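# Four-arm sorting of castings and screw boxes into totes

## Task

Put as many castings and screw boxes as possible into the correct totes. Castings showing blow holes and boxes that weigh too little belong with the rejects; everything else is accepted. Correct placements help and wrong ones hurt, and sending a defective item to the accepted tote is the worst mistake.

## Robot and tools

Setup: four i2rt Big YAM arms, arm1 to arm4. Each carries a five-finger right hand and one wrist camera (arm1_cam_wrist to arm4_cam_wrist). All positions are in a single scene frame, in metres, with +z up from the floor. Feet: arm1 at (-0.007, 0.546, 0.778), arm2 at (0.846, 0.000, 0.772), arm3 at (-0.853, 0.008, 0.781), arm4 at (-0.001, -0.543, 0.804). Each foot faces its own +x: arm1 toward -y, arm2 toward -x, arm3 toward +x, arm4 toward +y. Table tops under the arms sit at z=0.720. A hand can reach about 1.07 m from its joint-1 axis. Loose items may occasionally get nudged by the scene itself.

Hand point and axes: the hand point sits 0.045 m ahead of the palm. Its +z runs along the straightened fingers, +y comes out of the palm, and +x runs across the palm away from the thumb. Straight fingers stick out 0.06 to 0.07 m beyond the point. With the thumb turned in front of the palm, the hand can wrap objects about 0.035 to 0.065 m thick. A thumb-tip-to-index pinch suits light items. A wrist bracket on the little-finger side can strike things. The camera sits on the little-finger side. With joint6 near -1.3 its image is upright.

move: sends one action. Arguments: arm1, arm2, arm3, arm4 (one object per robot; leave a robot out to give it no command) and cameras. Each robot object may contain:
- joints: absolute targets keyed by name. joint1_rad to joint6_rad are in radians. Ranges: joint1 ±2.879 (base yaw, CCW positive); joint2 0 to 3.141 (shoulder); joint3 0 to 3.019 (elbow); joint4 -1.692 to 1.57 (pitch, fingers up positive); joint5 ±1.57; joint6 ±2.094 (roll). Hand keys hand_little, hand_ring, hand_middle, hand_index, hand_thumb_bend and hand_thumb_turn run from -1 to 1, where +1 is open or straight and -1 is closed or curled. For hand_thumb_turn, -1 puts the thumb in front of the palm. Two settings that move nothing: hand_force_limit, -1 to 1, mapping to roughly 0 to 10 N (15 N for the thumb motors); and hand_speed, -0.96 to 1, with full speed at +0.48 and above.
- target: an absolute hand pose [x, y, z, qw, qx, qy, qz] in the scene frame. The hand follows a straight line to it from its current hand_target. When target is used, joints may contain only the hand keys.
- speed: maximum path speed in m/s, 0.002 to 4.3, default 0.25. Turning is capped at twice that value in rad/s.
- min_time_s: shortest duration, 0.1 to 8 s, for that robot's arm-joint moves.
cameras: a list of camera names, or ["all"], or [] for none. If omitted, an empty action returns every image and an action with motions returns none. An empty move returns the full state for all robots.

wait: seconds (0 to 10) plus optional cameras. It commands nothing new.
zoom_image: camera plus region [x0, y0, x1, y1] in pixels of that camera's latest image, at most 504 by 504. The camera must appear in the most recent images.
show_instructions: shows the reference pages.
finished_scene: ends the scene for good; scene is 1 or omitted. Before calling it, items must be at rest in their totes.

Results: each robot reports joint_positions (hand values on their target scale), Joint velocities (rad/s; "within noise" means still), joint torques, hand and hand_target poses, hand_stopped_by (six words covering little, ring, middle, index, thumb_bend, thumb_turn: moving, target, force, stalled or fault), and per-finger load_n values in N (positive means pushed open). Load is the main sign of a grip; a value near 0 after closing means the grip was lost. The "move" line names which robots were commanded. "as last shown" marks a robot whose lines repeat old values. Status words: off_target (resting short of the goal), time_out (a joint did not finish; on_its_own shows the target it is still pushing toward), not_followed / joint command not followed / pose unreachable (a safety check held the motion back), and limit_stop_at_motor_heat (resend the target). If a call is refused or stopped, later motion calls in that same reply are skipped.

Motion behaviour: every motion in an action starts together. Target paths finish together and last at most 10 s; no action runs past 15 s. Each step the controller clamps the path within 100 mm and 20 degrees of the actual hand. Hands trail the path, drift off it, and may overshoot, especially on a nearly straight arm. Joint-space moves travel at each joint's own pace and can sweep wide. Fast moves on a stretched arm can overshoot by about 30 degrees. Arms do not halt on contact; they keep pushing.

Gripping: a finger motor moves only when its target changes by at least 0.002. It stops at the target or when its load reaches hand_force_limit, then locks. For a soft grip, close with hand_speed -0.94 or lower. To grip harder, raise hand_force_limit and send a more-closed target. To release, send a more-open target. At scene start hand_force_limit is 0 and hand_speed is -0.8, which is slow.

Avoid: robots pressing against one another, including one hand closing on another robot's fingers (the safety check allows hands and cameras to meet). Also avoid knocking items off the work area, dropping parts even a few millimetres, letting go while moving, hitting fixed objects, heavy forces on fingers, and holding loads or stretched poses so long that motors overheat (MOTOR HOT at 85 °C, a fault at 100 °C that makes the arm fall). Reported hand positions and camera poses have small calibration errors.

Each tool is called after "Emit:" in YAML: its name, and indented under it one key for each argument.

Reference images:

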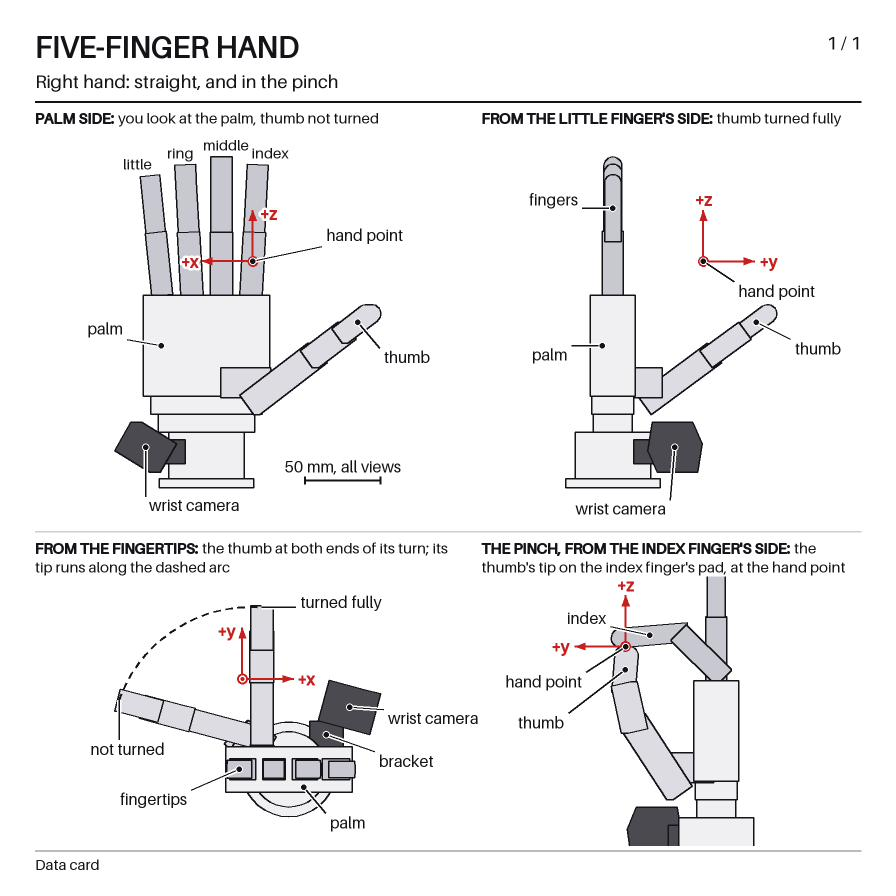

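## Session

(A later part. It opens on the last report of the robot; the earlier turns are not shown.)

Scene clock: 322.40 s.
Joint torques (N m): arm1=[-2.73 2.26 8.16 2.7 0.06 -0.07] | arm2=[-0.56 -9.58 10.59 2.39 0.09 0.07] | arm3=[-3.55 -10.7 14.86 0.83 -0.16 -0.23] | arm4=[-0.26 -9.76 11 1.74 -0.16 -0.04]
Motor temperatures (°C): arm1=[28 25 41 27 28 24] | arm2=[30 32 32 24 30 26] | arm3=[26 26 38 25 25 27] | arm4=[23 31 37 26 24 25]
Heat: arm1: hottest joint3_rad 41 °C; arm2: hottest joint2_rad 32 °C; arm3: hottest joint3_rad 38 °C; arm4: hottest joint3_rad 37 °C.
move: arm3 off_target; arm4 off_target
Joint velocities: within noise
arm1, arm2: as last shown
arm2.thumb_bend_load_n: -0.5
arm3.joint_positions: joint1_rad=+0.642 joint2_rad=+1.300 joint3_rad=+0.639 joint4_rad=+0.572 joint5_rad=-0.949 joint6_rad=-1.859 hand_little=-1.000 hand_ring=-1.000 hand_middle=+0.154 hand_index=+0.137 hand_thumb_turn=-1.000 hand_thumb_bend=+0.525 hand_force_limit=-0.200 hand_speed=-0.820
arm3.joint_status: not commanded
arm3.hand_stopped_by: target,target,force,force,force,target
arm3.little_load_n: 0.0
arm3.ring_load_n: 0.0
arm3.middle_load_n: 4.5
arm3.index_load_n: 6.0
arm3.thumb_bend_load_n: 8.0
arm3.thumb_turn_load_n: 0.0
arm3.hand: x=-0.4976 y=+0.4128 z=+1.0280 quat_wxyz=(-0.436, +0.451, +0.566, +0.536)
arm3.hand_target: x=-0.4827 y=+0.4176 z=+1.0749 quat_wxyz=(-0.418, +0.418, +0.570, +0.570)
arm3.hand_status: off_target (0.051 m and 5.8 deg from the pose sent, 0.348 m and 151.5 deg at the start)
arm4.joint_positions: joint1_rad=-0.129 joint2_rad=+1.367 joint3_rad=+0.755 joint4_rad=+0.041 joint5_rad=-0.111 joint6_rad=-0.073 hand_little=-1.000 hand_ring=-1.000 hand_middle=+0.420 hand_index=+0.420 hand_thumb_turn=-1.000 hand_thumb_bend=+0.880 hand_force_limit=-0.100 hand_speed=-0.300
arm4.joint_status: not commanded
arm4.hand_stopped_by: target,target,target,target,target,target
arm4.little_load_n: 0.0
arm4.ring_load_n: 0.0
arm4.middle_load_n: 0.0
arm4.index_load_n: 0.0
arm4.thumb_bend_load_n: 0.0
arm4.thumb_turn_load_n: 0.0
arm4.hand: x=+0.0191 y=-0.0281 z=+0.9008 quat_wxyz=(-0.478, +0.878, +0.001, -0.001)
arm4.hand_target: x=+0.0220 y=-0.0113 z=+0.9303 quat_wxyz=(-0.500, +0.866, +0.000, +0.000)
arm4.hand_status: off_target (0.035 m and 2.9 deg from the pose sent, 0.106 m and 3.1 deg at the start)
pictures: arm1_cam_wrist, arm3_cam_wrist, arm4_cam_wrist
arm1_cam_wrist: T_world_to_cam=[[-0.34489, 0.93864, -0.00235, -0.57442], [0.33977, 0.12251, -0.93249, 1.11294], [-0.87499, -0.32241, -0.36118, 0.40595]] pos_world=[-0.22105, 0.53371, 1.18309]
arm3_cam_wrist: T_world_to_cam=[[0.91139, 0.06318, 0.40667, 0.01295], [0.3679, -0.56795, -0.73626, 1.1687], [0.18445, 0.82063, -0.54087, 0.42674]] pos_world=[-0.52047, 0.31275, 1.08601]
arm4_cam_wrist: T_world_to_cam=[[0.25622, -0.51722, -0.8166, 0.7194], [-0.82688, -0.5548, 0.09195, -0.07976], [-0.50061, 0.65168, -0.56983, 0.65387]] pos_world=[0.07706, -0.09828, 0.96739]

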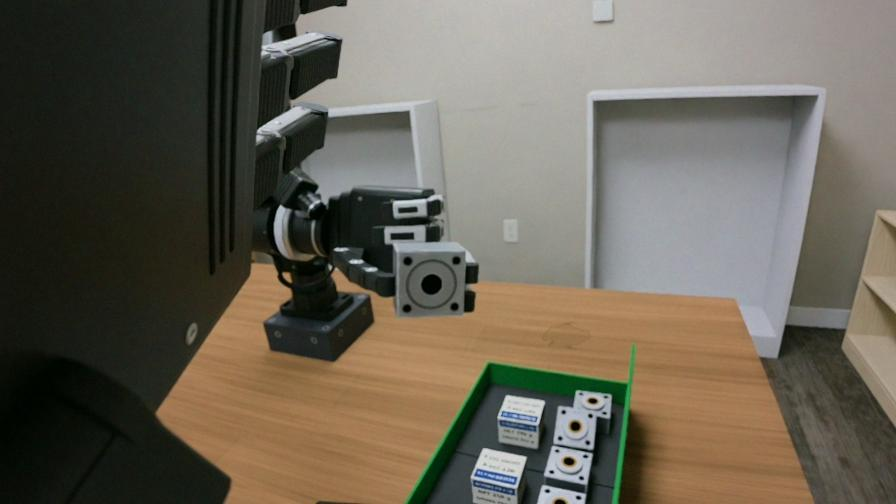

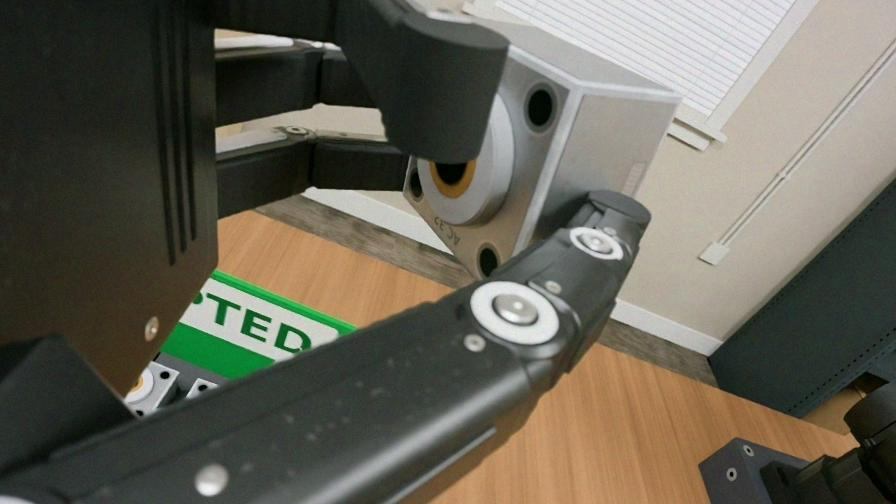

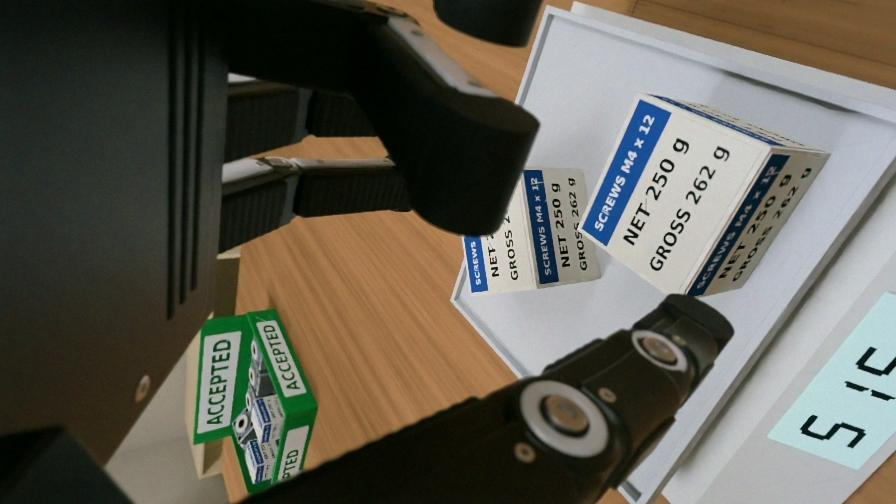

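Emit:
zoom_image:
  camera: "arm4_cam_wrist"
  region: [736, 280, 896, 480]

Emit:
zoom_image:
  camera: "arm1_cam_wrist"
  region: [380, 225, 490, 330]

Scaled by 2.520 from the camera's image (finer frame: 1280x720).

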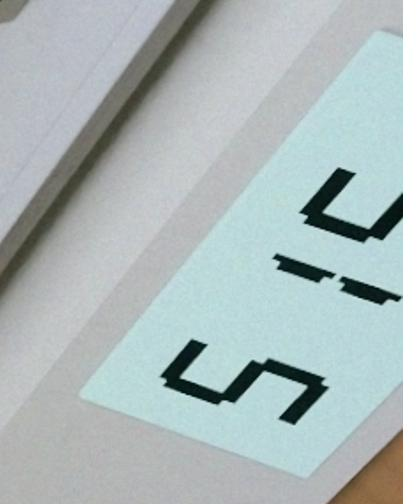

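Scaled by 4.582 from the camera's image (finer frame: 1280x720).

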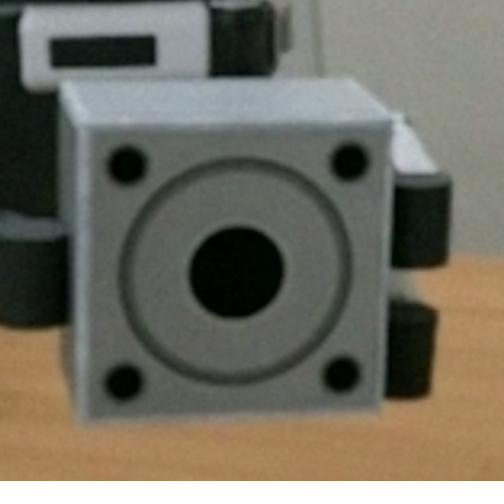

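Emit:
move:
  arm3: {"target":[-0.538,0.435,0.86,0.5,-0.866,0,0],"speed":0.7}
  arm4: {"target":[-0.10,-0.285,0.88,0.4993,-0.8648,0.0453,-0.0262],"speed":0.5,"joints":{"hand_index":0.55,"hand_middle":0.55,"hand_speed":0.3}}
  arm1: {"target":[0.045,0.0,0.96,0,0,-0.866,0.5],"speed":0.5,"joints":{"hand_ring":-1,"hand_little":-1,"hand_thumb_turn":-1,"hand_index":0.55,"hand_middle":0.55,"hand_thumb_bend":0.85,"hand_speed":0.3}}
  cameras: ["arm1_cam_wrist","arm4_cam_wrist","arm3_cam_wrist"]

Scene clock: 327.07 s.
Joint torques (N m): arm1=[-1.96 -8.53 10.69 2.51 0.05 0.17] | arm2=[-0.62 -9.64 10.61 2.4 0.09 0.08] | arm3=[-3.08 -13.57 13.29 0.36 -0.66 0.15] | arm4=[0.73 -0.03 8.76 1.61 0.44 0]
Motor temperatures (°C): arm1=[28 25 41 27 28 24] | arm2=[30 32 32 24 30 26] | arm3=[26 26 39 25 25 27] | arm4=[23 31 37 26 24 25]
Heat: arm1: hottest joint3_rad 41 °C; arm2: hottest joint2_rad 32 °C; arm3: hottest joint3_rad 39 °C; arm4: hottest joint3_rad 37 °C.
move: arm1 off_target; arm3 off_target; arm4 done
Joint velocities: within noise
arm1.joint_positions: joint1_rad=+0.035 joint2_rad=+1.303 joint3_rad=+0.870 joint4_rad=-0.150 joint5_rad=+0.043 joint6_rad=+0.018 hand_little=-1.000 hand_ring=-1.000 hand_middle=+0.550 hand_index=+0.550 hand_thumb_turn=-1.000 hand_thumb_bend=+0.850 hand_force_limit=-0.100 hand_speed=+0.300
arm1.joint_status: all done
arm1.hand_stopped_by: target,target,target,target,target,target
arm1.little_load_n: 0.0
arm1.ring_load_n: 0.0
arm1.middle_load_n: 0.0
arm1.index_load_n: 0.0
arm1.thumb_bend_load_n: 0.0
arm1.thumb_turn_load_n: 0.0
arm1.hand: x=+0.0392 y=+0.0209 z=+0.9313 quat_wxyz=(+0.006, +0.002, -0.881, +0.473)
arm1.hand_target: x=+0.0447 y=+0.0018 z=+0.9605 quat_wxyz=(+0.000, +0.000, -0.866, +0.500)
arm1.hand_status: off_target (0.036 m and 3.7 deg from the pose sent, 0.652 m and 97.2 deg at the start)
arm2: as last shown
arm2.thumb_bend_load_n: 0.5
arm3.joint_positions: joint1_rad=+0.720 joint2_rad=+1.578 joint3_rad=+0.865 joint4_rad=-0.078 joint5_rad=-0.719 joint6_rad=-0.557 hand_little=-1.000 hand_ring=-1.000 hand_middle=+0.154 hand_index=+0.137 hand_thumb_turn=-1.000 hand_thumb_bend=+0.525 hand_force_limit=-0.200 hand_speed=-0.820
arm3.joint_status: not commanded
arm3.hand_stopped_by: target,target,force,force,force,target
arm3.little_load_n: 0.0
arm3.ring_load_n: 0.0
arm3.middle_load_n: 5.0
arm3.index_load_n: 5.0
arm3.thumb_bend_load_n: 8.0
arm3.thumb_turn_load_n: 0.0
arm3.hand: x=-0.5606 y=+0.4205 z=+0.8353 quat_wxyz=(-0.484, +0.875, +0.000, -0.015)
arm3.hand_target: x=-0.5391 y=+0.4337 z=+0.8605 quat_wxyz=(-0.500, +0.866, +0.000, +0.000)
arm3.hand_status: off_target (0.036 m and 2.7 deg from the pose sent, 0.174 m and 105.1 deg at the start)
arm4.joint_positions: joint1_rad=+0.614 joint2_rad=+0.468 joint3_rad=+0.219 joint4_rad=-0.404 joint5_rad=+0.615 joint6_rad=+0.405 hand_little=-1.000 hand_ring=-1.000 hand_middle=+0.550 hand_index=+0.550 hand_thumb_turn=-1.000 hand_thumb_bend=+0.880 hand_force_limit=-0.100 hand_speed=+0.300
arm4.joint_status: all done
arm4.hand_stopped_by: target,target,target,target,target,target
arm4.little_load_n: 0.0
arm4.ring_load_n: 0.0
arm4.middle_load_n: 0.0
arm4.index_load_n: 0.0
arm4.thumb_bend_load_n: 0.0
arm4.thumb_turn_load_n: 0.0
arm4.hand: x=-0.0972 y=-0.2846 z=+0.8760 quat_wxyz=(-0.498, +0.865, -0.045, +0.030)
arm4.hand_target: x=-0.0999 y=-0.2849 z=+0.8799 quat_wxyz=(-0.499, +0.865, -0.045, +0.026)
arm4.hand_status: done (0.005 m and 0.4 deg from the pose sent, 0.284 m and 6.8 deg at the start)
pictures: arm1_cam_wrist, arm3_cam_wrist, arm4_cam_wrist
arm1_cam_wrist: T_world_to_cam=[[-0.26797, 0.47941, -0.83568, 0.78649], [0.81688, 0.57294, 0.06674, -0.11021], [0.51079, -0.66476, -0.54514, 0.61777]] pos_world=[-0.01477, 0.09676, 1.00139]
arm3_cam_wrist: T_world_to_cam=[[0.18919, -0.48745, -0.85241, 1.0266], [-0.81026, -0.56787, 0.1449, -0.34221], [-0.55469, 0.66326, -0.5024, -0.05249]] pos_world=[-0.50062, 0.34091, 0.8983]
arm4_cam_wrist: T_world_to_cam=[[0.20849, -0.504, -0.83817, 0.61436], [-0.88388, -0.46396, 0.05912, -0.26684], [-0.41867, 0.72852, -0.5422, 0.75428]] pos_world=[-0.04815, -0.36367, 0.93969]

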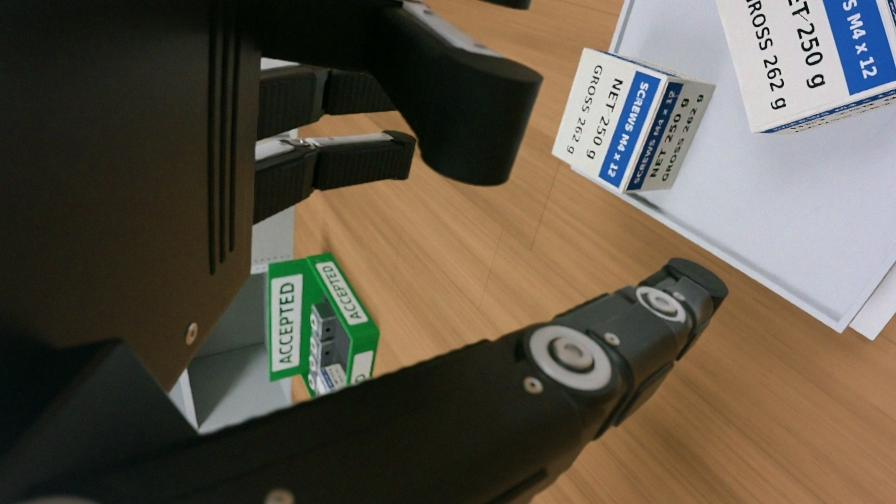

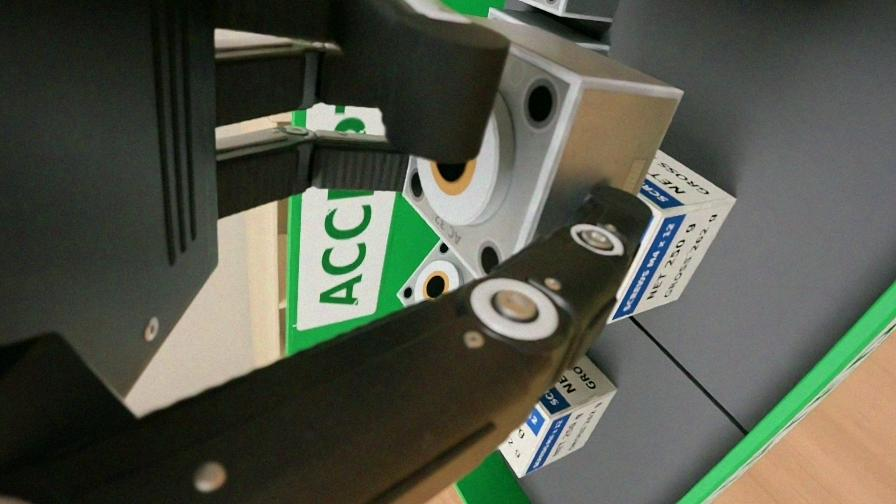

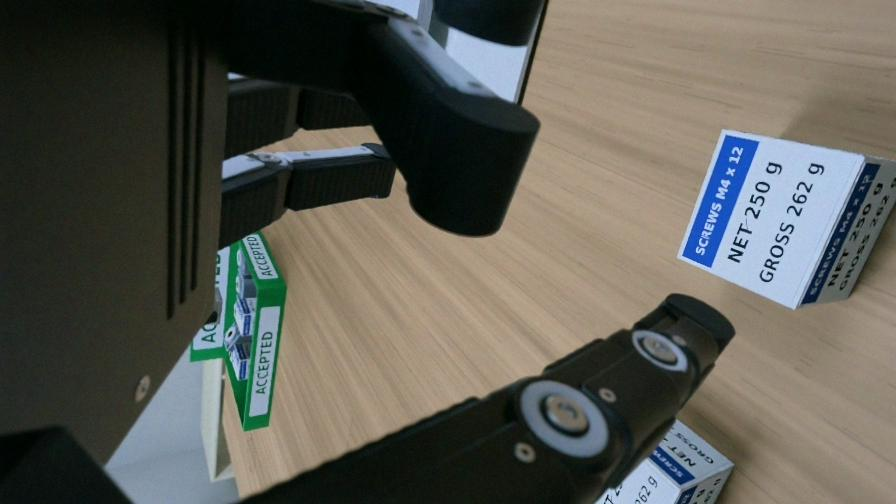

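Emit:
move:
  arm3: {"target":[-0.531,0.4375,0.766,0.5,-0.866,0,0],"speed":0.15}
  arm4: {"target":[-0.0992,-0.2885,0.756,0.5,-0.866,0,0],"speed":0.2}
  arm1: {"target":[0.0364,-0.038,0.824,0.0349,-0.0604,0.8640,-0.4989],"speed":0.2}
  cameras: ["arm1_cam_wrist","arm4_cam_wrist","arm3_cam_wrist"]

Scene clock: 329.97 s.
Joint torques (N m): arm1=[-2.96 -11.87 6.49 2.56 -0.13 -0.05] | arm2=[-0.67 -9.58 10.58 2.4 0.08 0.08] | arm3=[-2.43 -13.86 7.99 1.7 -0.64 0.09] | arm4=[0.09 0.21 8.65 1.62 0.35 -0.07]
Motor temperatures (°C): arm1=[28 25 41 27 28 24] | arm2=[30 31 32 24 30 26] | arm3=[26 26 38 25 25 27] | arm4=[23 31 37 26 24 25]
Heat: arm1: hottest joint3_rad 41 °C; arm2: hottest joint3_rad 32 °C; arm3: hottest joint3_rad 38 °C; arm4: hottest joint3_rad 37 °C.
move: arm1 off_target; arm3 off_target; arm4 not_followed
Joint velocities: within noise
arm1.joint_positions: joint1_rad=-0.015 joint2_rad=+1.645 joint3_rad=+0.847 joint4_rad=+0.242 joint5_rad=-0.131 joint6_rad=-0.064 hand_little=-1.000 hand_ring=-1.000 hand_middle=+0.550 hand_index=+0.550 hand_thumb_turn=-1.000 hand_thumb_bend=+0.850 hand_force_limit=-0.100 hand_speed=+0.300
arm1.joint_status: not commanded
arm1.hand_stopped_by: target,target,target,target,target,target
arm1.little_load_n: 0.0
arm1.ring_load_n: 0.0
arm1.middle_load_n: 0.0
arm1.index_load_n: 0.0
arm1.thumb_bend_load_n: 0.5
arm1.thumb_turn_load_n: 0.0
arm1.hand: x=+0.0407 y=-0.0294 z=+0.8138 quat_wxyz=(-0.039, +0.058, -0.872, +0.485)
arm1.hand_target: x=+0.0363 y=-0.0378 z=+0.8241 quat_wxyz=(-0.035, +0.060, -0.864, +0.499)
arm1.hand_status: off_target (0.014 m and 1.9 deg from the pose sent, 0.122 m and 8.9 deg at the start)
arm2: as last shown
arm2.thumb_bend_load_n: 0.0
arm3.joint_positions: joint1_rad=+0.714 joint2_rad=+1.788 joint3_rad=+0.865 joint4_rad=+0.149 joint5_rad=-0.724 joint6_rad=-0.557 hand_little=-1.000 hand_ring=-1.000 hand_middle=+0.154 hand_index=+0.137 hand_thumb_turn=-1.000 hand_thumb_bend=+0.525 hand_force_limit=-0.200 hand_speed=-0.820
arm3.joint_status: not commanded
arm3.hand_stopped_by: target,target,force,force,force,target
arm3.little_load_n: 0.0
arm3.ring_load_n: 0.0
arm3.middle_load_n: 5.0
arm3.index_load_n: 4.5
arm3.thumb_bend_load_n: 8.5
arm3.thumb_turn_load_n: -0.5
arm3.hand: x=-0.5420 y=+0.4340 z=+0.7598 quat_wxyz=(-0.490, +0.872, +0.002, -0.010)
arm3.hand_target: x=-0.5311 y=+0.4373 z=+0.7661 quat_wxyz=(-0.500, +0.866, +0.000, +0.000)
arm3.hand_status: off_target (0.013 m and 1.7 deg from the pose sent, 0.077 m and 2.7 deg at the start)
arm4.joint_positions: joint1_rad=+0.605 joint2_rad=+0.539 joint3_rad=+0.018 joint4_rad=-0.132 joint5_rad=+0.539 joint6_rad=+0.367 hand_little=-1.000 hand_ring=-1.000 hand_middle=+0.550 hand_index=+0.550 hand_thumb_turn=-1.000 hand_thumb_bend=+0.880 hand_force_limit=-0.100 hand_speed=+0.300
arm4.joint_status: not commanded
arm4.hand_stopped_by: target,target,target,target,target,target
arm4.little_load_n: 0.0
arm4.ring_load_n: 0.0
arm4.middle_load_n: 0.0
arm4.index_load_n: 0.0
arm4.thumb_bend_load_n: 0.0
arm4.thumb_turn_load_n: 0.0
arm4.on_its_own: joint3_rad is held at +0.034, not at its first target +0.227; joint4_rad is held at -0.144, not at its first target -0.416; joint5_rad is held at +0.542, not at its first target +0.619; joint6_rad is held at +0.369, not at its first target +0.415
arm4.hand: x=-0.0943 y=-0.3080 z=+0.7973 quat_wxyz=(-0.486, +0.874, -0.015, +0.011)
arm4.hand_target: x=-0.0968 y=-0.3041 z=+0.8046 quat_wxyz=(-0.490, +0.872, -0.017, +0.009)
arm4.hand_status: not_followed (0.046 m and 2.8 deg from the pose sent, 0.120 m and 6.1 deg at the start; a joint's target at an end of its range on 24 of 43 steps)
pictures: arm1_cam_wrist, arm3_cam_wrist, arm4_cam_wrist
pose unreachable (arm4 arm): on one or more control steps of this call this arm could not follow its commanded pose, so it was not sent that pose on those steps. On the call's last step it was still not sent that pose. It may still have moved: this result reports where it is.
cause: moving toward the commanded pose would bring two parts of the arm too close to each other.
arm1_cam_wrist: T_world_to_cam=[[-0.30848, 0.41369, -0.85657, 0.72948], [0.72671, 0.68354, 0.06841, -0.06927], [0.61379, -0.60137, -0.51148, 0.48977]] pos_world=[-0.02525, 0.04011, 0.8801]
arm3_cam_wrist: T_world_to_cam=[[0.19737, -0.47612, -0.85695, 0.96832], [-0.81298, -0.56797, 0.12832, -0.29744], [-0.54782, 0.67136, -0.49917, -0.09129]] pos_world=[-0.48294, 0.35338, 0.8224]
arm4_cam_wrist: T_world_to_cam=[[0.24048, -0.51249, -0.82433, 0.52535], [-0.84877, -0.52303, 0.07757, -0.30011], [-0.47091, 0.68102, -0.56077, 0.72504]] pos_world=[-0.03963, -0.3815, 0.86292]

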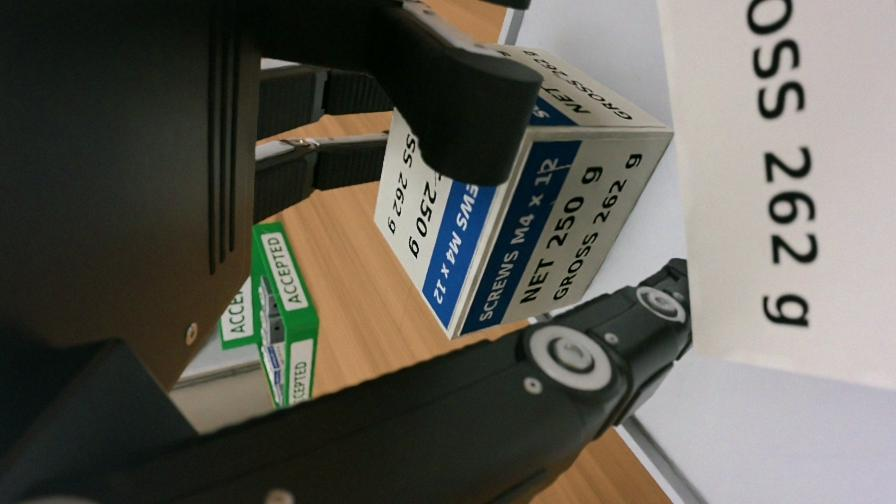

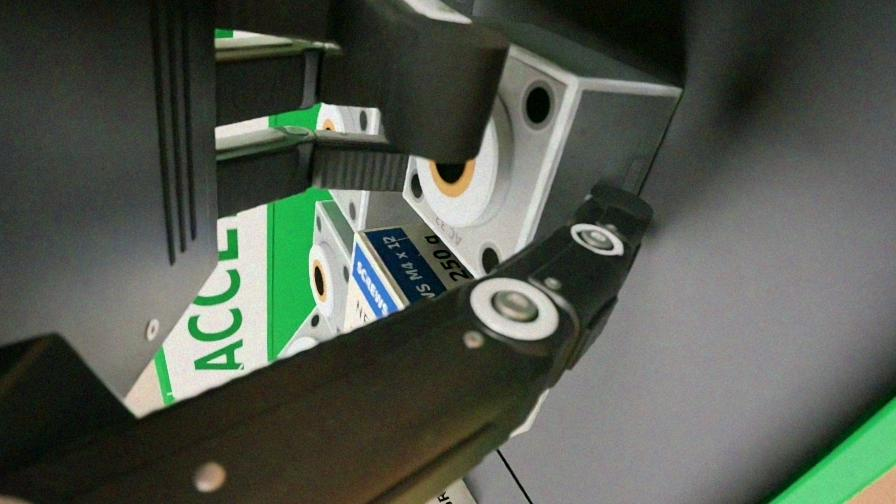

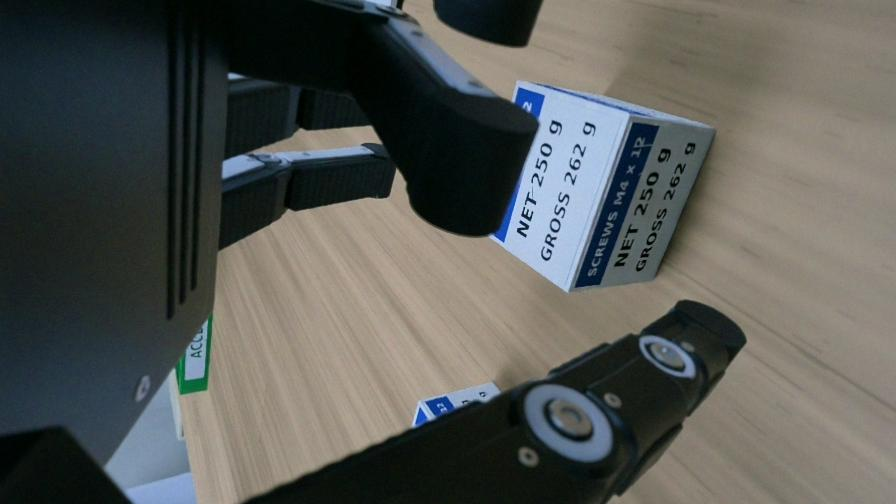

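Emit:
move:
  arm3: {"joints":{"hand_index":0.35,"hand_middle":0.35,"hand_thumb_bend":0.78,"hand_speed":-0.4}}
  arm4: {"target":[-0.0996,-0.2885,0.86,0.4993,-0.8648,0.0453,-0.0262],"speed":0.25}
  arm1: {"joints":{"hand_index":0.0,"hand_middle":0.0,"hand_thumb_bend":0.2,"hand_speed":-0.78,"hand_force_limit":-0.1}}
  cameras: ["arm1_cam_wrist","arm4_cam_wrist"]

Scene clock: 332.73 s.
Joint torques (N m): arm1=[-2.96 -11.81 6.5 2.28 -0.07 -0.04] | arm2=[-0.62 -9.58 10.61 2.41 0.09 0.07] | arm3=[-2.73 -14.1 7.99 1.58 -0.58 0.07] | arm4=[0.79 -0.03 11.73 1.58 0.47 0]
Motor temperatures (°C): arm1=[28 25 41 27 28 24] | arm2=[30 31 33 24 30 26] | arm3=[26 26 38 25 25 27] | arm4=[23 31 37 26 24 25]
Heat: arm1: hottest joint3_rad 41 °C; arm2: hottest joint3_rad 33 °C; arm3: hottest joint3_rad 38 °C; arm4: hottest joint3_rad 37 °C.
move: arm1 off_target; arm3 done; arm4 off_target
Joint velocities: within noise
arm1.joint_positions: joint1_rad=-0.015 joint2_rad=+1.645 joint3_rad=+0.847 joint4_rad=+0.249 joint5_rad=-0.132 joint6_rad=-0.065 hand_little=-1.000 hand_ring=-1.000 hand_middle=+0.086 hand_index=+0.066 hand_thumb_turn=-1.000 hand_thumb_bend=+0.607 hand_force_limit=-0.100 hand_speed=-0.780
arm1.joint_status: hand_middle off_target (ended at +0.086, target +0.000); hand_index off_target (ended at +0.066, target +0.000); hand_thumb_bend off_target (ended at +0.607, target +0.200); the others done
arm1.hand_stopped_by: target,target,force,force,force,target
arm1.little_load_n: 0.0
arm1.ring_load_n: 0.0
arm1.middle_load_n: 8.5
arm1.index_load_n: 8.0
arm1.thumb_bend_load_n: 10.5
arm1.thumb_turn_load_n: 0.0
arm1.hand: x=+0.0410 y=-0.0306 z=+0.8151 quat_wxyz=(-0.039, +0.058, -0.870, +0.488)
arm1.hand_target: x=+0.0364 y=-0.0377 z=+0.8241 quat_wxyz=(-0.035, +0.060, -0.864, +0.499)
arm1.hand_status: not commanded
arm2.joint_positions: joint1_rad=-0.102 joint2_rad=+1.340 joint3_rad=+0.961 joint4_rad=-0.191 joint5_rad=-0.117 joint6_rad=-0.061 hand_little=-1.000 hand_ring=-1.000 hand_middle=+0.650 hand_index=+0.650 hand_thumb_turn=-1.000 hand_thumb_bend=+0.880 hand_force_limit=-0.100 hand_speed=+0.300
arm2.joint_status: not commanded
arm2.hand_stopped_by: target,target,target,target,target,target
arm2.little_load_n: 0.0
arm2.ring_load_n: 0.0
arm2.middle_load_n: 0.0
arm2.index_load_n: 0.0
arm2.thumb_bend_load_n: 0.0
arm2.thumb_turn_load_n: 0.0
arm2.hand: x=+0.2984 y=+0.0193 z=+0.9475 quat_wxyz=(-0.338, +0.620, +0.622, -0.340)
arm2.hand_target: x=+0.2814 y=+0.0198 z=+0.9704 quat_wxyz=(-0.354, +0.612, +0.612, -0.354)
arm2.hand_status: not commanded
arm3.joint_positions: joint1_rad=+0.714 joint2_rad=+1.788 joint3_rad=+0.865 joint4_rad=+0.154 joint5_rad=-0.725 joint6_rad=-0.557 hand_little=-1.000 hand_ring=-1.000 hand_middle=+0.350 hand_index=+0.350 hand_thumb_turn=-1.000 hand_thumb_bend=+0.780 hand_force_limit=-0.200 hand_speed=-0.400
arm3.joint_status: all done
arm3.hand_stopped_by: target,target,target,target,target,target
arm3.little_load_n: 0.0
arm3.ring_load_n: 0.0
arm3.middle_load_n: 0.0
arm3.index_load_n: 0.0
arm3.thumb_bend_load_n: 0.0
arm3.thumb_turn_load_n: 0.0
arm3.hand: x=-0.5416 y=+0.4346 z=+0.7604 quat_wxyz=(-0.492, +0.871, +0.003, -0.009)
arm3.hand_target: x=-0.5312 y=+0.4373 z=+0.7662 quat_wxyz=(-0.500, +0.866, +0.000, +0.000)
arm3.hand_status: not commanded
arm4.joint_positions: joint1_rad=+0.621 joint2_rad=+0.493 joint3_rad=+0.127 joint4_rad=-0.332 joint5_rad=+0.620 joint6_rad=+0.412 hand_little=-1.000 hand_ring=-1.000 hand_middle=+0.550 hand_index=+0.550 hand_thumb_turn=-1.000 hand_thumb_bend=+0.880 hand_force_limit=-0.100 hand_speed=+0.300
arm4.joint_status: not commanded
arm4.hand_stopped_by: target,target,target,target,target,target
arm4.little_load_n: 0.0
arm4.ring_load_n: 0.0
arm4.middle_load_n: 0.0
arm4.index_load_n: 0.0
arm4.thumb_bend_load_n: 0.0
arm4.thumb_turn_load_n: 0.0
arm4.hand: x=-0.0889 y=-0.2983 z=+0.8337 quat_wxyz=(-0.484, +0.873, -0.039, +0.041)
arm4.hand_target: x=-0.0995 y=-0.2878 z=+0.8589 quat_wxyz=(-0.499, +0.865, -0.045, +0.026)
arm4.hand_status: off_target (0.030 m and 2.7 deg from the pose sent, 0.066 m and 4.3 deg at the start)
arm1_cam_wrist: T_world_to_cam=[[-0.30911, 0.40722, -0.85943, 0.73332], [0.72554, 0.68523, 0.06373, -0.06476], [0.61486, -0.60385, -0.50726, 0.48599]] pos_world=[-0.02515, 0.03922, 0.88089]
arm4_cam_wrist: T_world_to_cam=[[0.22737, -0.53197, -0.81566, 0.54486], [-0.88533, -0.46176, 0.05437, -0.25896], [-0.40557, 0.70977, -0.57597, 0.76842]] pos_world=[-0.04151, -0.37513, 0.90108]

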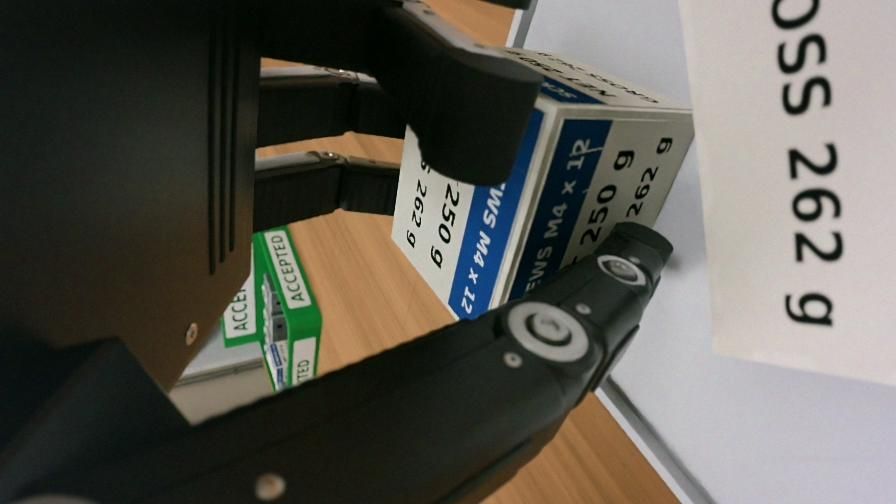

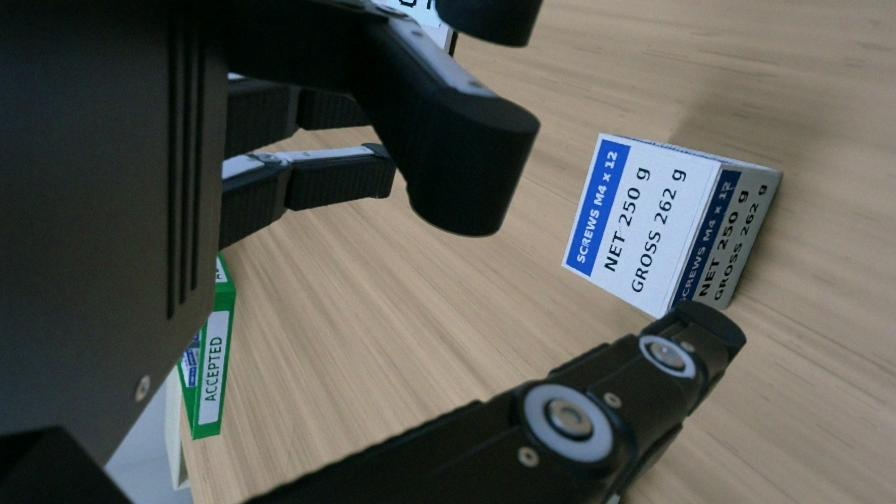

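Emit:
move:
  arm1: {"target": [0.04, 0.0, 0.95, 0, 0, -0.866, 0.5], "speed": 0.3}
  arm3: {"target": [-0.53, 0.43, 0.90, 0.5, -0.866, 0, 0], "speed": 0.3}
  arm4: {"target": [-0.0996, -0.2885, 0.756, 0.4993, -0.8648, 0.0453, -0.0262], "speed": 0.2}
  cameras: ["arm4_cam_wrist", "arm3_cam_wrist"]

Scene clock: 339.90 s.
Joint torques (N m): arm1=[-2.02 -9.76 11.11 2.09 0.11 0.22] | arm2=[-0.62 -9.58 10.59 2.4 0.09 0.07] | arm3=[-2.67 -12.86 12.62 0.13 -0.54 0.01] | arm4=[-0.21 0.26 8.7 1.54 0.28 -0.11]
Motor temperatures (°C): arm1=[28 25 40 27 28 24] | arm2=[30 31 33 24 30 26] | arm3=[26 27 37 25 25 27] | arm4=[23 30 37 26 24 25]
Heat: arm1: hottest joint3_rad 40 °C; arm2: hottest joint3_rad 33 °C; arm3: hottest joint3_rad 37 °C; arm4: hottest joint3_rad 37 °C.
move: arm1 off_target; arm3 off_target; arm4 not_followed
Joint velocities: within noise
arm1.joint_positions: joint1_rad=+0.025 joint2_rad=+1.327 joint3_rad=+0.842 joint4_rad=-0.110 joint5_rad=+0.030 joint6_rad=+0.009 hand_little=-1.000 hand_ring=-1.000 hand_middle=+0.086 hand_index=+0.066 hand_thumb_turn=-1.000 hand_thumb_bend=+0.608 hand_force_limit=-0.100 hand_speed=-0.780
arm1.joint_status: not commanded
arm1.hand_stopped_by: target,target,force,force,force,target
arm1.little_load_n: 0.0
arm1.ring_load_n: 0.0
arm1.middle_load_n: 8.5
arm1.index_load_n: 6.0
arm1.thumb_bend_load_n: 11.5
arm1.thumb_turn_load_n: 0.0
arm1.hand: x=+0.0354 y=+0.0230 z=+0.9120 quat_wxyz=(+0.005, +0.005, -0.884, +0.467)
arm1.hand_target: x=+0.0398 y=+0.0024 z=+0.9504 quat_wxyz=(+0.000, +0.000, -0.866, +0.500)
arm1.hand_status: off_target (0.045 m and 4.3 deg from the pose sent, 0.138 m and 8.2 deg at the start)
arm2: as last shown
arm3.joint_positions: joint1_rad=+0.701 joint2_rad=+1.518 joint3_rad=+0.948 joint4_rad=-0.203 joint5_rad=-0.735 joint6_rad=-0.557 hand_little=-1.000 hand_ring=-1.000 hand_middle=+0.350 hand_index=+0.350 hand_thumb_turn=-1.000 hand_thumb_bend=+0.780 hand_force_limit=-0.200 hand_speed=-0.400
arm3.joint_status: not commanded
arm3.hand_stopped_by: target,target,target,target,target,target
arm3.little_load_n: 0.0
arm3.ring_load_n: 0.0
arm3.middle_load_n: 0.0
arm3.index_load_n: 0.0
arm3.thumb_bend_load_n: 0.0
arm3.thumb_turn_load_n: 0.0
arm3.hand: x=-0.5451 y=+0.4243 z=+0.8862 quat_wxyz=(-0.493, +0.870, -0.001, -0.011)
arm3.hand_target: x=-0.5304 y=+0.4296 z=+0.9003 quat_wxyz=(-0.500, +0.866, +0.000, +0.000)
arm3.hand_status: off_target (0.021 m and 1.5 deg from the pose sent, 0.140 m and 1.5 deg at the start)
arm4.joint_positions: joint1_rad=+0.645 joint2_rad=+0.597 joint3_rad=+0.010 joint4_rad=-0.115 joint5_rad=+0.633 joint6_rad=+0.429 hand_little=-1.000 hand_ring=-1.000 hand_middle=+0.550 hand_index=+0.550 hand_thumb_turn=-1.000 hand_thumb_bend=+0.880 hand_force_limit=-0.100 hand_speed=+0.300
arm4.joint_status: not commanded
arm4.hand_stopped_by: target,target,target,target,target,target
arm4.little_load_n: 0.0
arm4.ring_load_n: 0.0
arm4.middle_load_n: -0.5
arm4.index_load_n: 0.0
arm4.thumb_bend_load_n: 0.0
arm4.thumb_turn_load_n: 0.0
arm4.on_its_own: joint3_rad is held at +0.030, not at its first target +0.174; joint4_rad is held at -0.127, not at its first target -0.344
arm4.hand: x=-0.0857 y=-0.3098 z=+0.7892 quat_wxyz=(-0.485, +0.873, -0.038, +0.037)
arm4.hand_target: x=-0.0889 y=-0.3046 z=+0.7978 quat_wxyz=(-0.489, +0.871, -0.040, +0.035)
arm4.hand_status: not_followed (0.042 m and 2.4 deg from the pose sent, 0.079 m and 2.7 deg at the start; a joint's target at an end of its range on 24 of 39 steps)
pictures: arm3_cam_wrist, arm4_cam_wrist
pose unreachable (arm4 arm): on one or more control steps of this call this arm could not follow its commanded pose, so it was not sent that pose on those steps. On the call's last step it was still not sent that pose. It may still have moved: this result reports where it is.
cause: moving toward the commanded pose would bring two parts of the arm too close to each other.
arm3_cam_wrist: T_world_to_cam=[[0.19143, -0.47108, -0.86107, 1.07094], [-0.81512, -0.565, 0.12789, -0.32367], [-0.54675, 0.67739, -0.49214, -0.03165]] pos_world=[-0.48614, 0.34307, 0.94798]
arm4_cam_wrist: T_world_to_cam=[[0.22608, -0.5281, -0.81853, 0.50508], [-0.88259, -0.46664, 0.05729, -0.26264], [-0.41221, 0.70947, -0.5716, 0.7483]] pos_world=[-0.03753, -0.38673, 0.8562]

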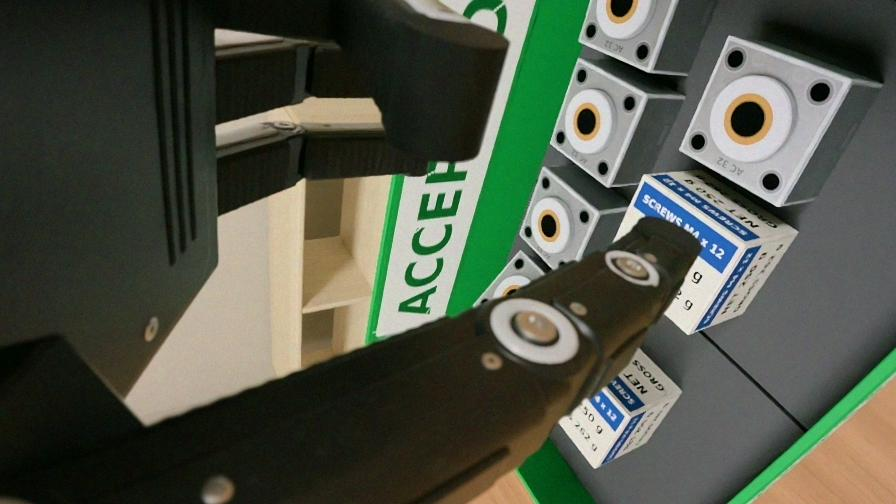

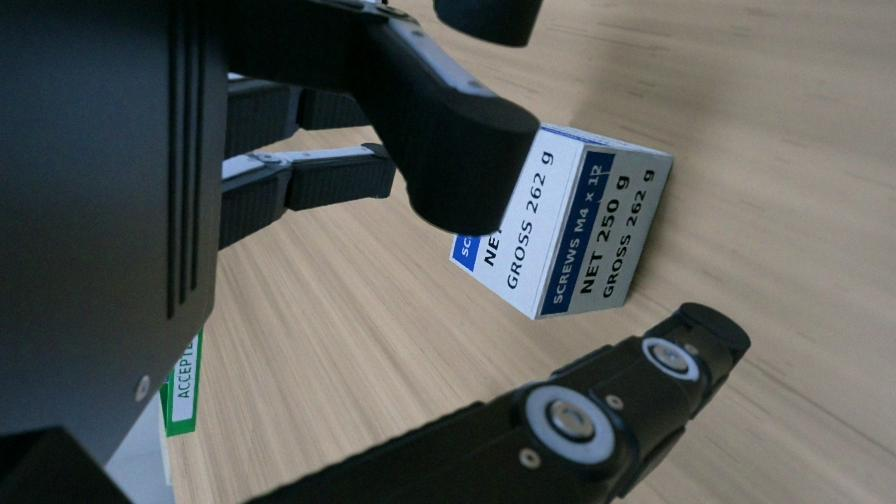

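Emit:
move:
  arm1: {"target": [0.33, 0.40, 0.96, 0.3536, -0.6124, 0.6124, -0.3536], "speed": 0.5}
  arm3: {"target": [-0.085, -0.273, 0.90, 0.3745, -0.6487, 0.5739, -0.3314], "speed": 0.5, "joints": {"hand_index": 0.5, "hand_middle": 0.5, "hand_thumb_bend": 0.85, "hand_speed": 0.3}}
  arm4: {"target": [0.14, -0.32, 0.95, 0.5, -0.866, 0, 0], "speed": 0.5}
  cameras: ["arm4_cam_wrist", "arm3_cam_wrist"]

Scene clock: 344.73 s.
Joint torques (N m): arm1=[-2.37 -3.25 11.11 2.02 -0.45 -0.01] | arm2=[-0.67 -9.58 10.59 2.4 0.09 0.08] | arm3=[-1.14 -21.13 15.73 0.34 -0.42 0.15] | arm4=[-0.97 -0.62 12.31 1.24 -0.73 -0.18]
Motor temperatures (°C): arm1=[28 25 40 27 28 24] | arm2=[30 31 33 24 29 26] | arm3=[26 27 37 25 25 27] | arm4=[23 30 38 26 24 25]
Heat: arm1: hottest joint3_rad 40 °C; arm2: hottest joint3_rad 33 °C; arm3: hottest joint3_rad 37 °C; arm4: hottest joint3_rad 38 °C.
move: arm1 off_target; arm3 off_target; arm4 off_target
Joint velocities: within noise
arm1.joint_positions: joint1_rad=+0.838 joint2_rad=+0.883 joint3_rad=+0.597 joint4_rad=-0.427 joint5_rad=-0.607 joint6_rad=-0.411 hand_little=-1.000 hand_ring=-1.000 hand_middle=+0.086 hand_index=+0.066 hand_thumb_turn=-1.000 hand_thumb_bend=+0.608 hand_force_limit=-0.100 hand_speed=-0.780
arm1.joint_status: not commanded
arm1.hand_stopped_by: target,target,force,force,force,target
arm1.little_load_n: 0.5
arm1.ring_load_n: 0.0
arm1.middle_load_n: 8.5
arm1.index_load_n: 6.0
arm1.thumb_bend_load_n: 11.5
arm1.thumb_turn_load_n: 0.0
arm1.hand: x=+0.3161 y=+0.4114 z=+0.9327 quat_wxyz=(-0.351, +0.611, -0.630, +0.326)
arm1.hand_target: x=+0.3287 y=+0.4009 z=+0.9601 quat_wxyz=(-0.354, +0.612, -0.612, +0.354)
arm1.hand_status: off_target (0.033 m and 3.8 deg from the pose sent, 0.481 m and 89.9 deg at the start)
arm2: as last shown
arm3.joint_positions: joint1_rad=-0.470 joint2_rad=+2.123 joint3_rad=+1.815 joint4_rad=-0.331 joint5_rad=-0.504 joint6_rad=-0.344 hand_little=-1.000 hand_ring=-1.000 hand_middle=+0.500 hand_index=+0.500 hand_thumb_turn=-1.000 hand_thumb_bend=+0.850 hand_force_limit=-0.200 hand_speed=+0.300
arm3.joint_status: all done
arm3.hand_stopped_by: target,target,target,target,target,target
arm3.little_load_n: 0.0
arm3.ring_load_n: 0.0
arm3.middle_load_n: 0.0
arm3.index_load_n: 0.0
arm3.thumb_bend_load_n: 0.0
arm3.thumb_turn_load_n: 0.0
arm3.hand: x=-0.1021 y=-0.2716 z=+0.8835 quat_wxyz=(-0.367, +0.652, -0.580, +0.322)
arm3.hand_target: x=-0.0863 y=-0.2725 z=+0.9003 quat_wxyz=(-0.375, +0.648, -0.574, +0.332)
arm3.hand_status: off_target (0.024 m and 1.5 deg from the pose sent, 0.835 m and 83.5 deg at the start)
arm4.joint_positions: joint1_rad=-1.099 joint2_rad=+0.664 joint3_rad=+0.447 joint4_rad=-0.724 joint5_rad=-0.886 joint6_rad=-0.776 hand_little=-1.000 hand_ring=-1.000 hand_middle=+0.550 hand_index=+0.550 hand_thumb_turn=-1.000 hand_thumb_bend=+0.880 hand_force_limit=-0.100 hand_speed=+0.300
arm4.joint_status: not commanded
arm4.hand_stopped_by: target,target,target,target,target,target
arm4.little_load_n: 0.0
arm4.ring_load_n: 0.0
arm4.middle_load_n: 0.0
arm4.index_load_n: 0.0
arm4.thumb_bend_load_n: 0.0
arm4.thumb_turn_load_n: 0.0
arm4.hand: x=+0.1255 y=-0.3245 z=+0.9272 quat_wxyz=(-0.491, +0.871, -0.008, -0.017)
arm4.hand_target: x=+0.1394 y=-0.3200 z=+0.9494 quat_wxyz=(-0.500, +0.866, +0.000, +0.000)
arm4.hand_status: off_target (0.027 m and 2.4 deg from the pose sent, 0.277 m and 6.3 deg at the start)
pictures: arm3_cam_wrist, arm4_cam_wrist
arm3_cam_wrist: T_world_to_cam=[[-0.45405, -0.25565, -0.85351, 0.6418], [-0.65136, 0.74887, 0.1222, 0.02314], [0.60792, 0.61143, -0.50654, 0.79334]] pos_world=[-0.1758, -0.33832, 0.94682]
arm4_cam_wrist: T_world_to_cam=[[0.22565, -0.49237, -0.84063, 0.59462], [-0.82366, -0.55722, 0.10528, -0.17223], [-0.52026, 0.66864, -0.53128, 0.88751]] pos_world=[0.1857, -0.39662, 0.9895]

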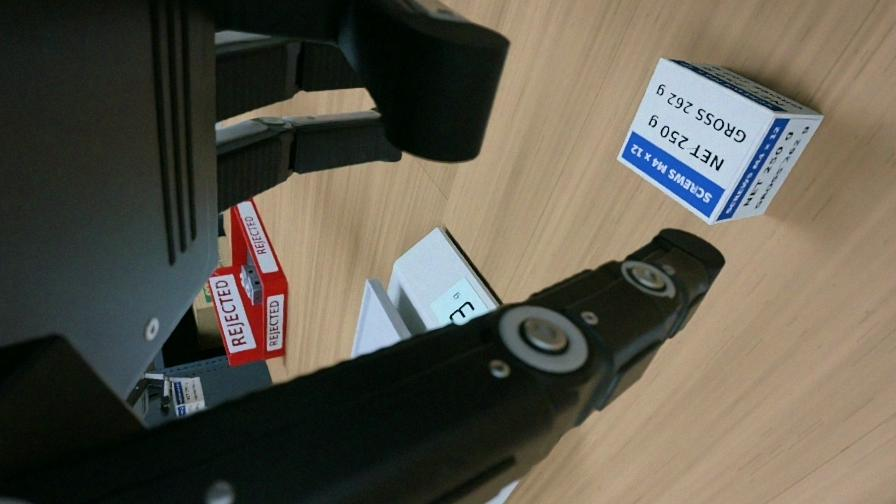

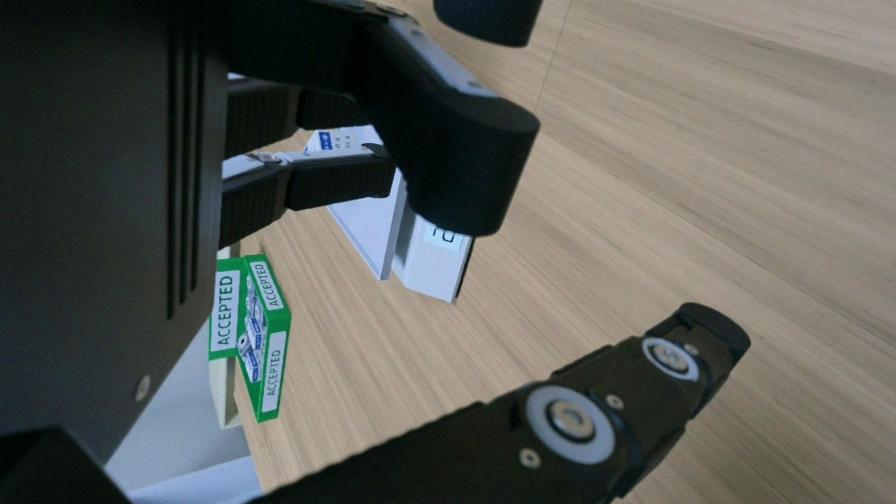

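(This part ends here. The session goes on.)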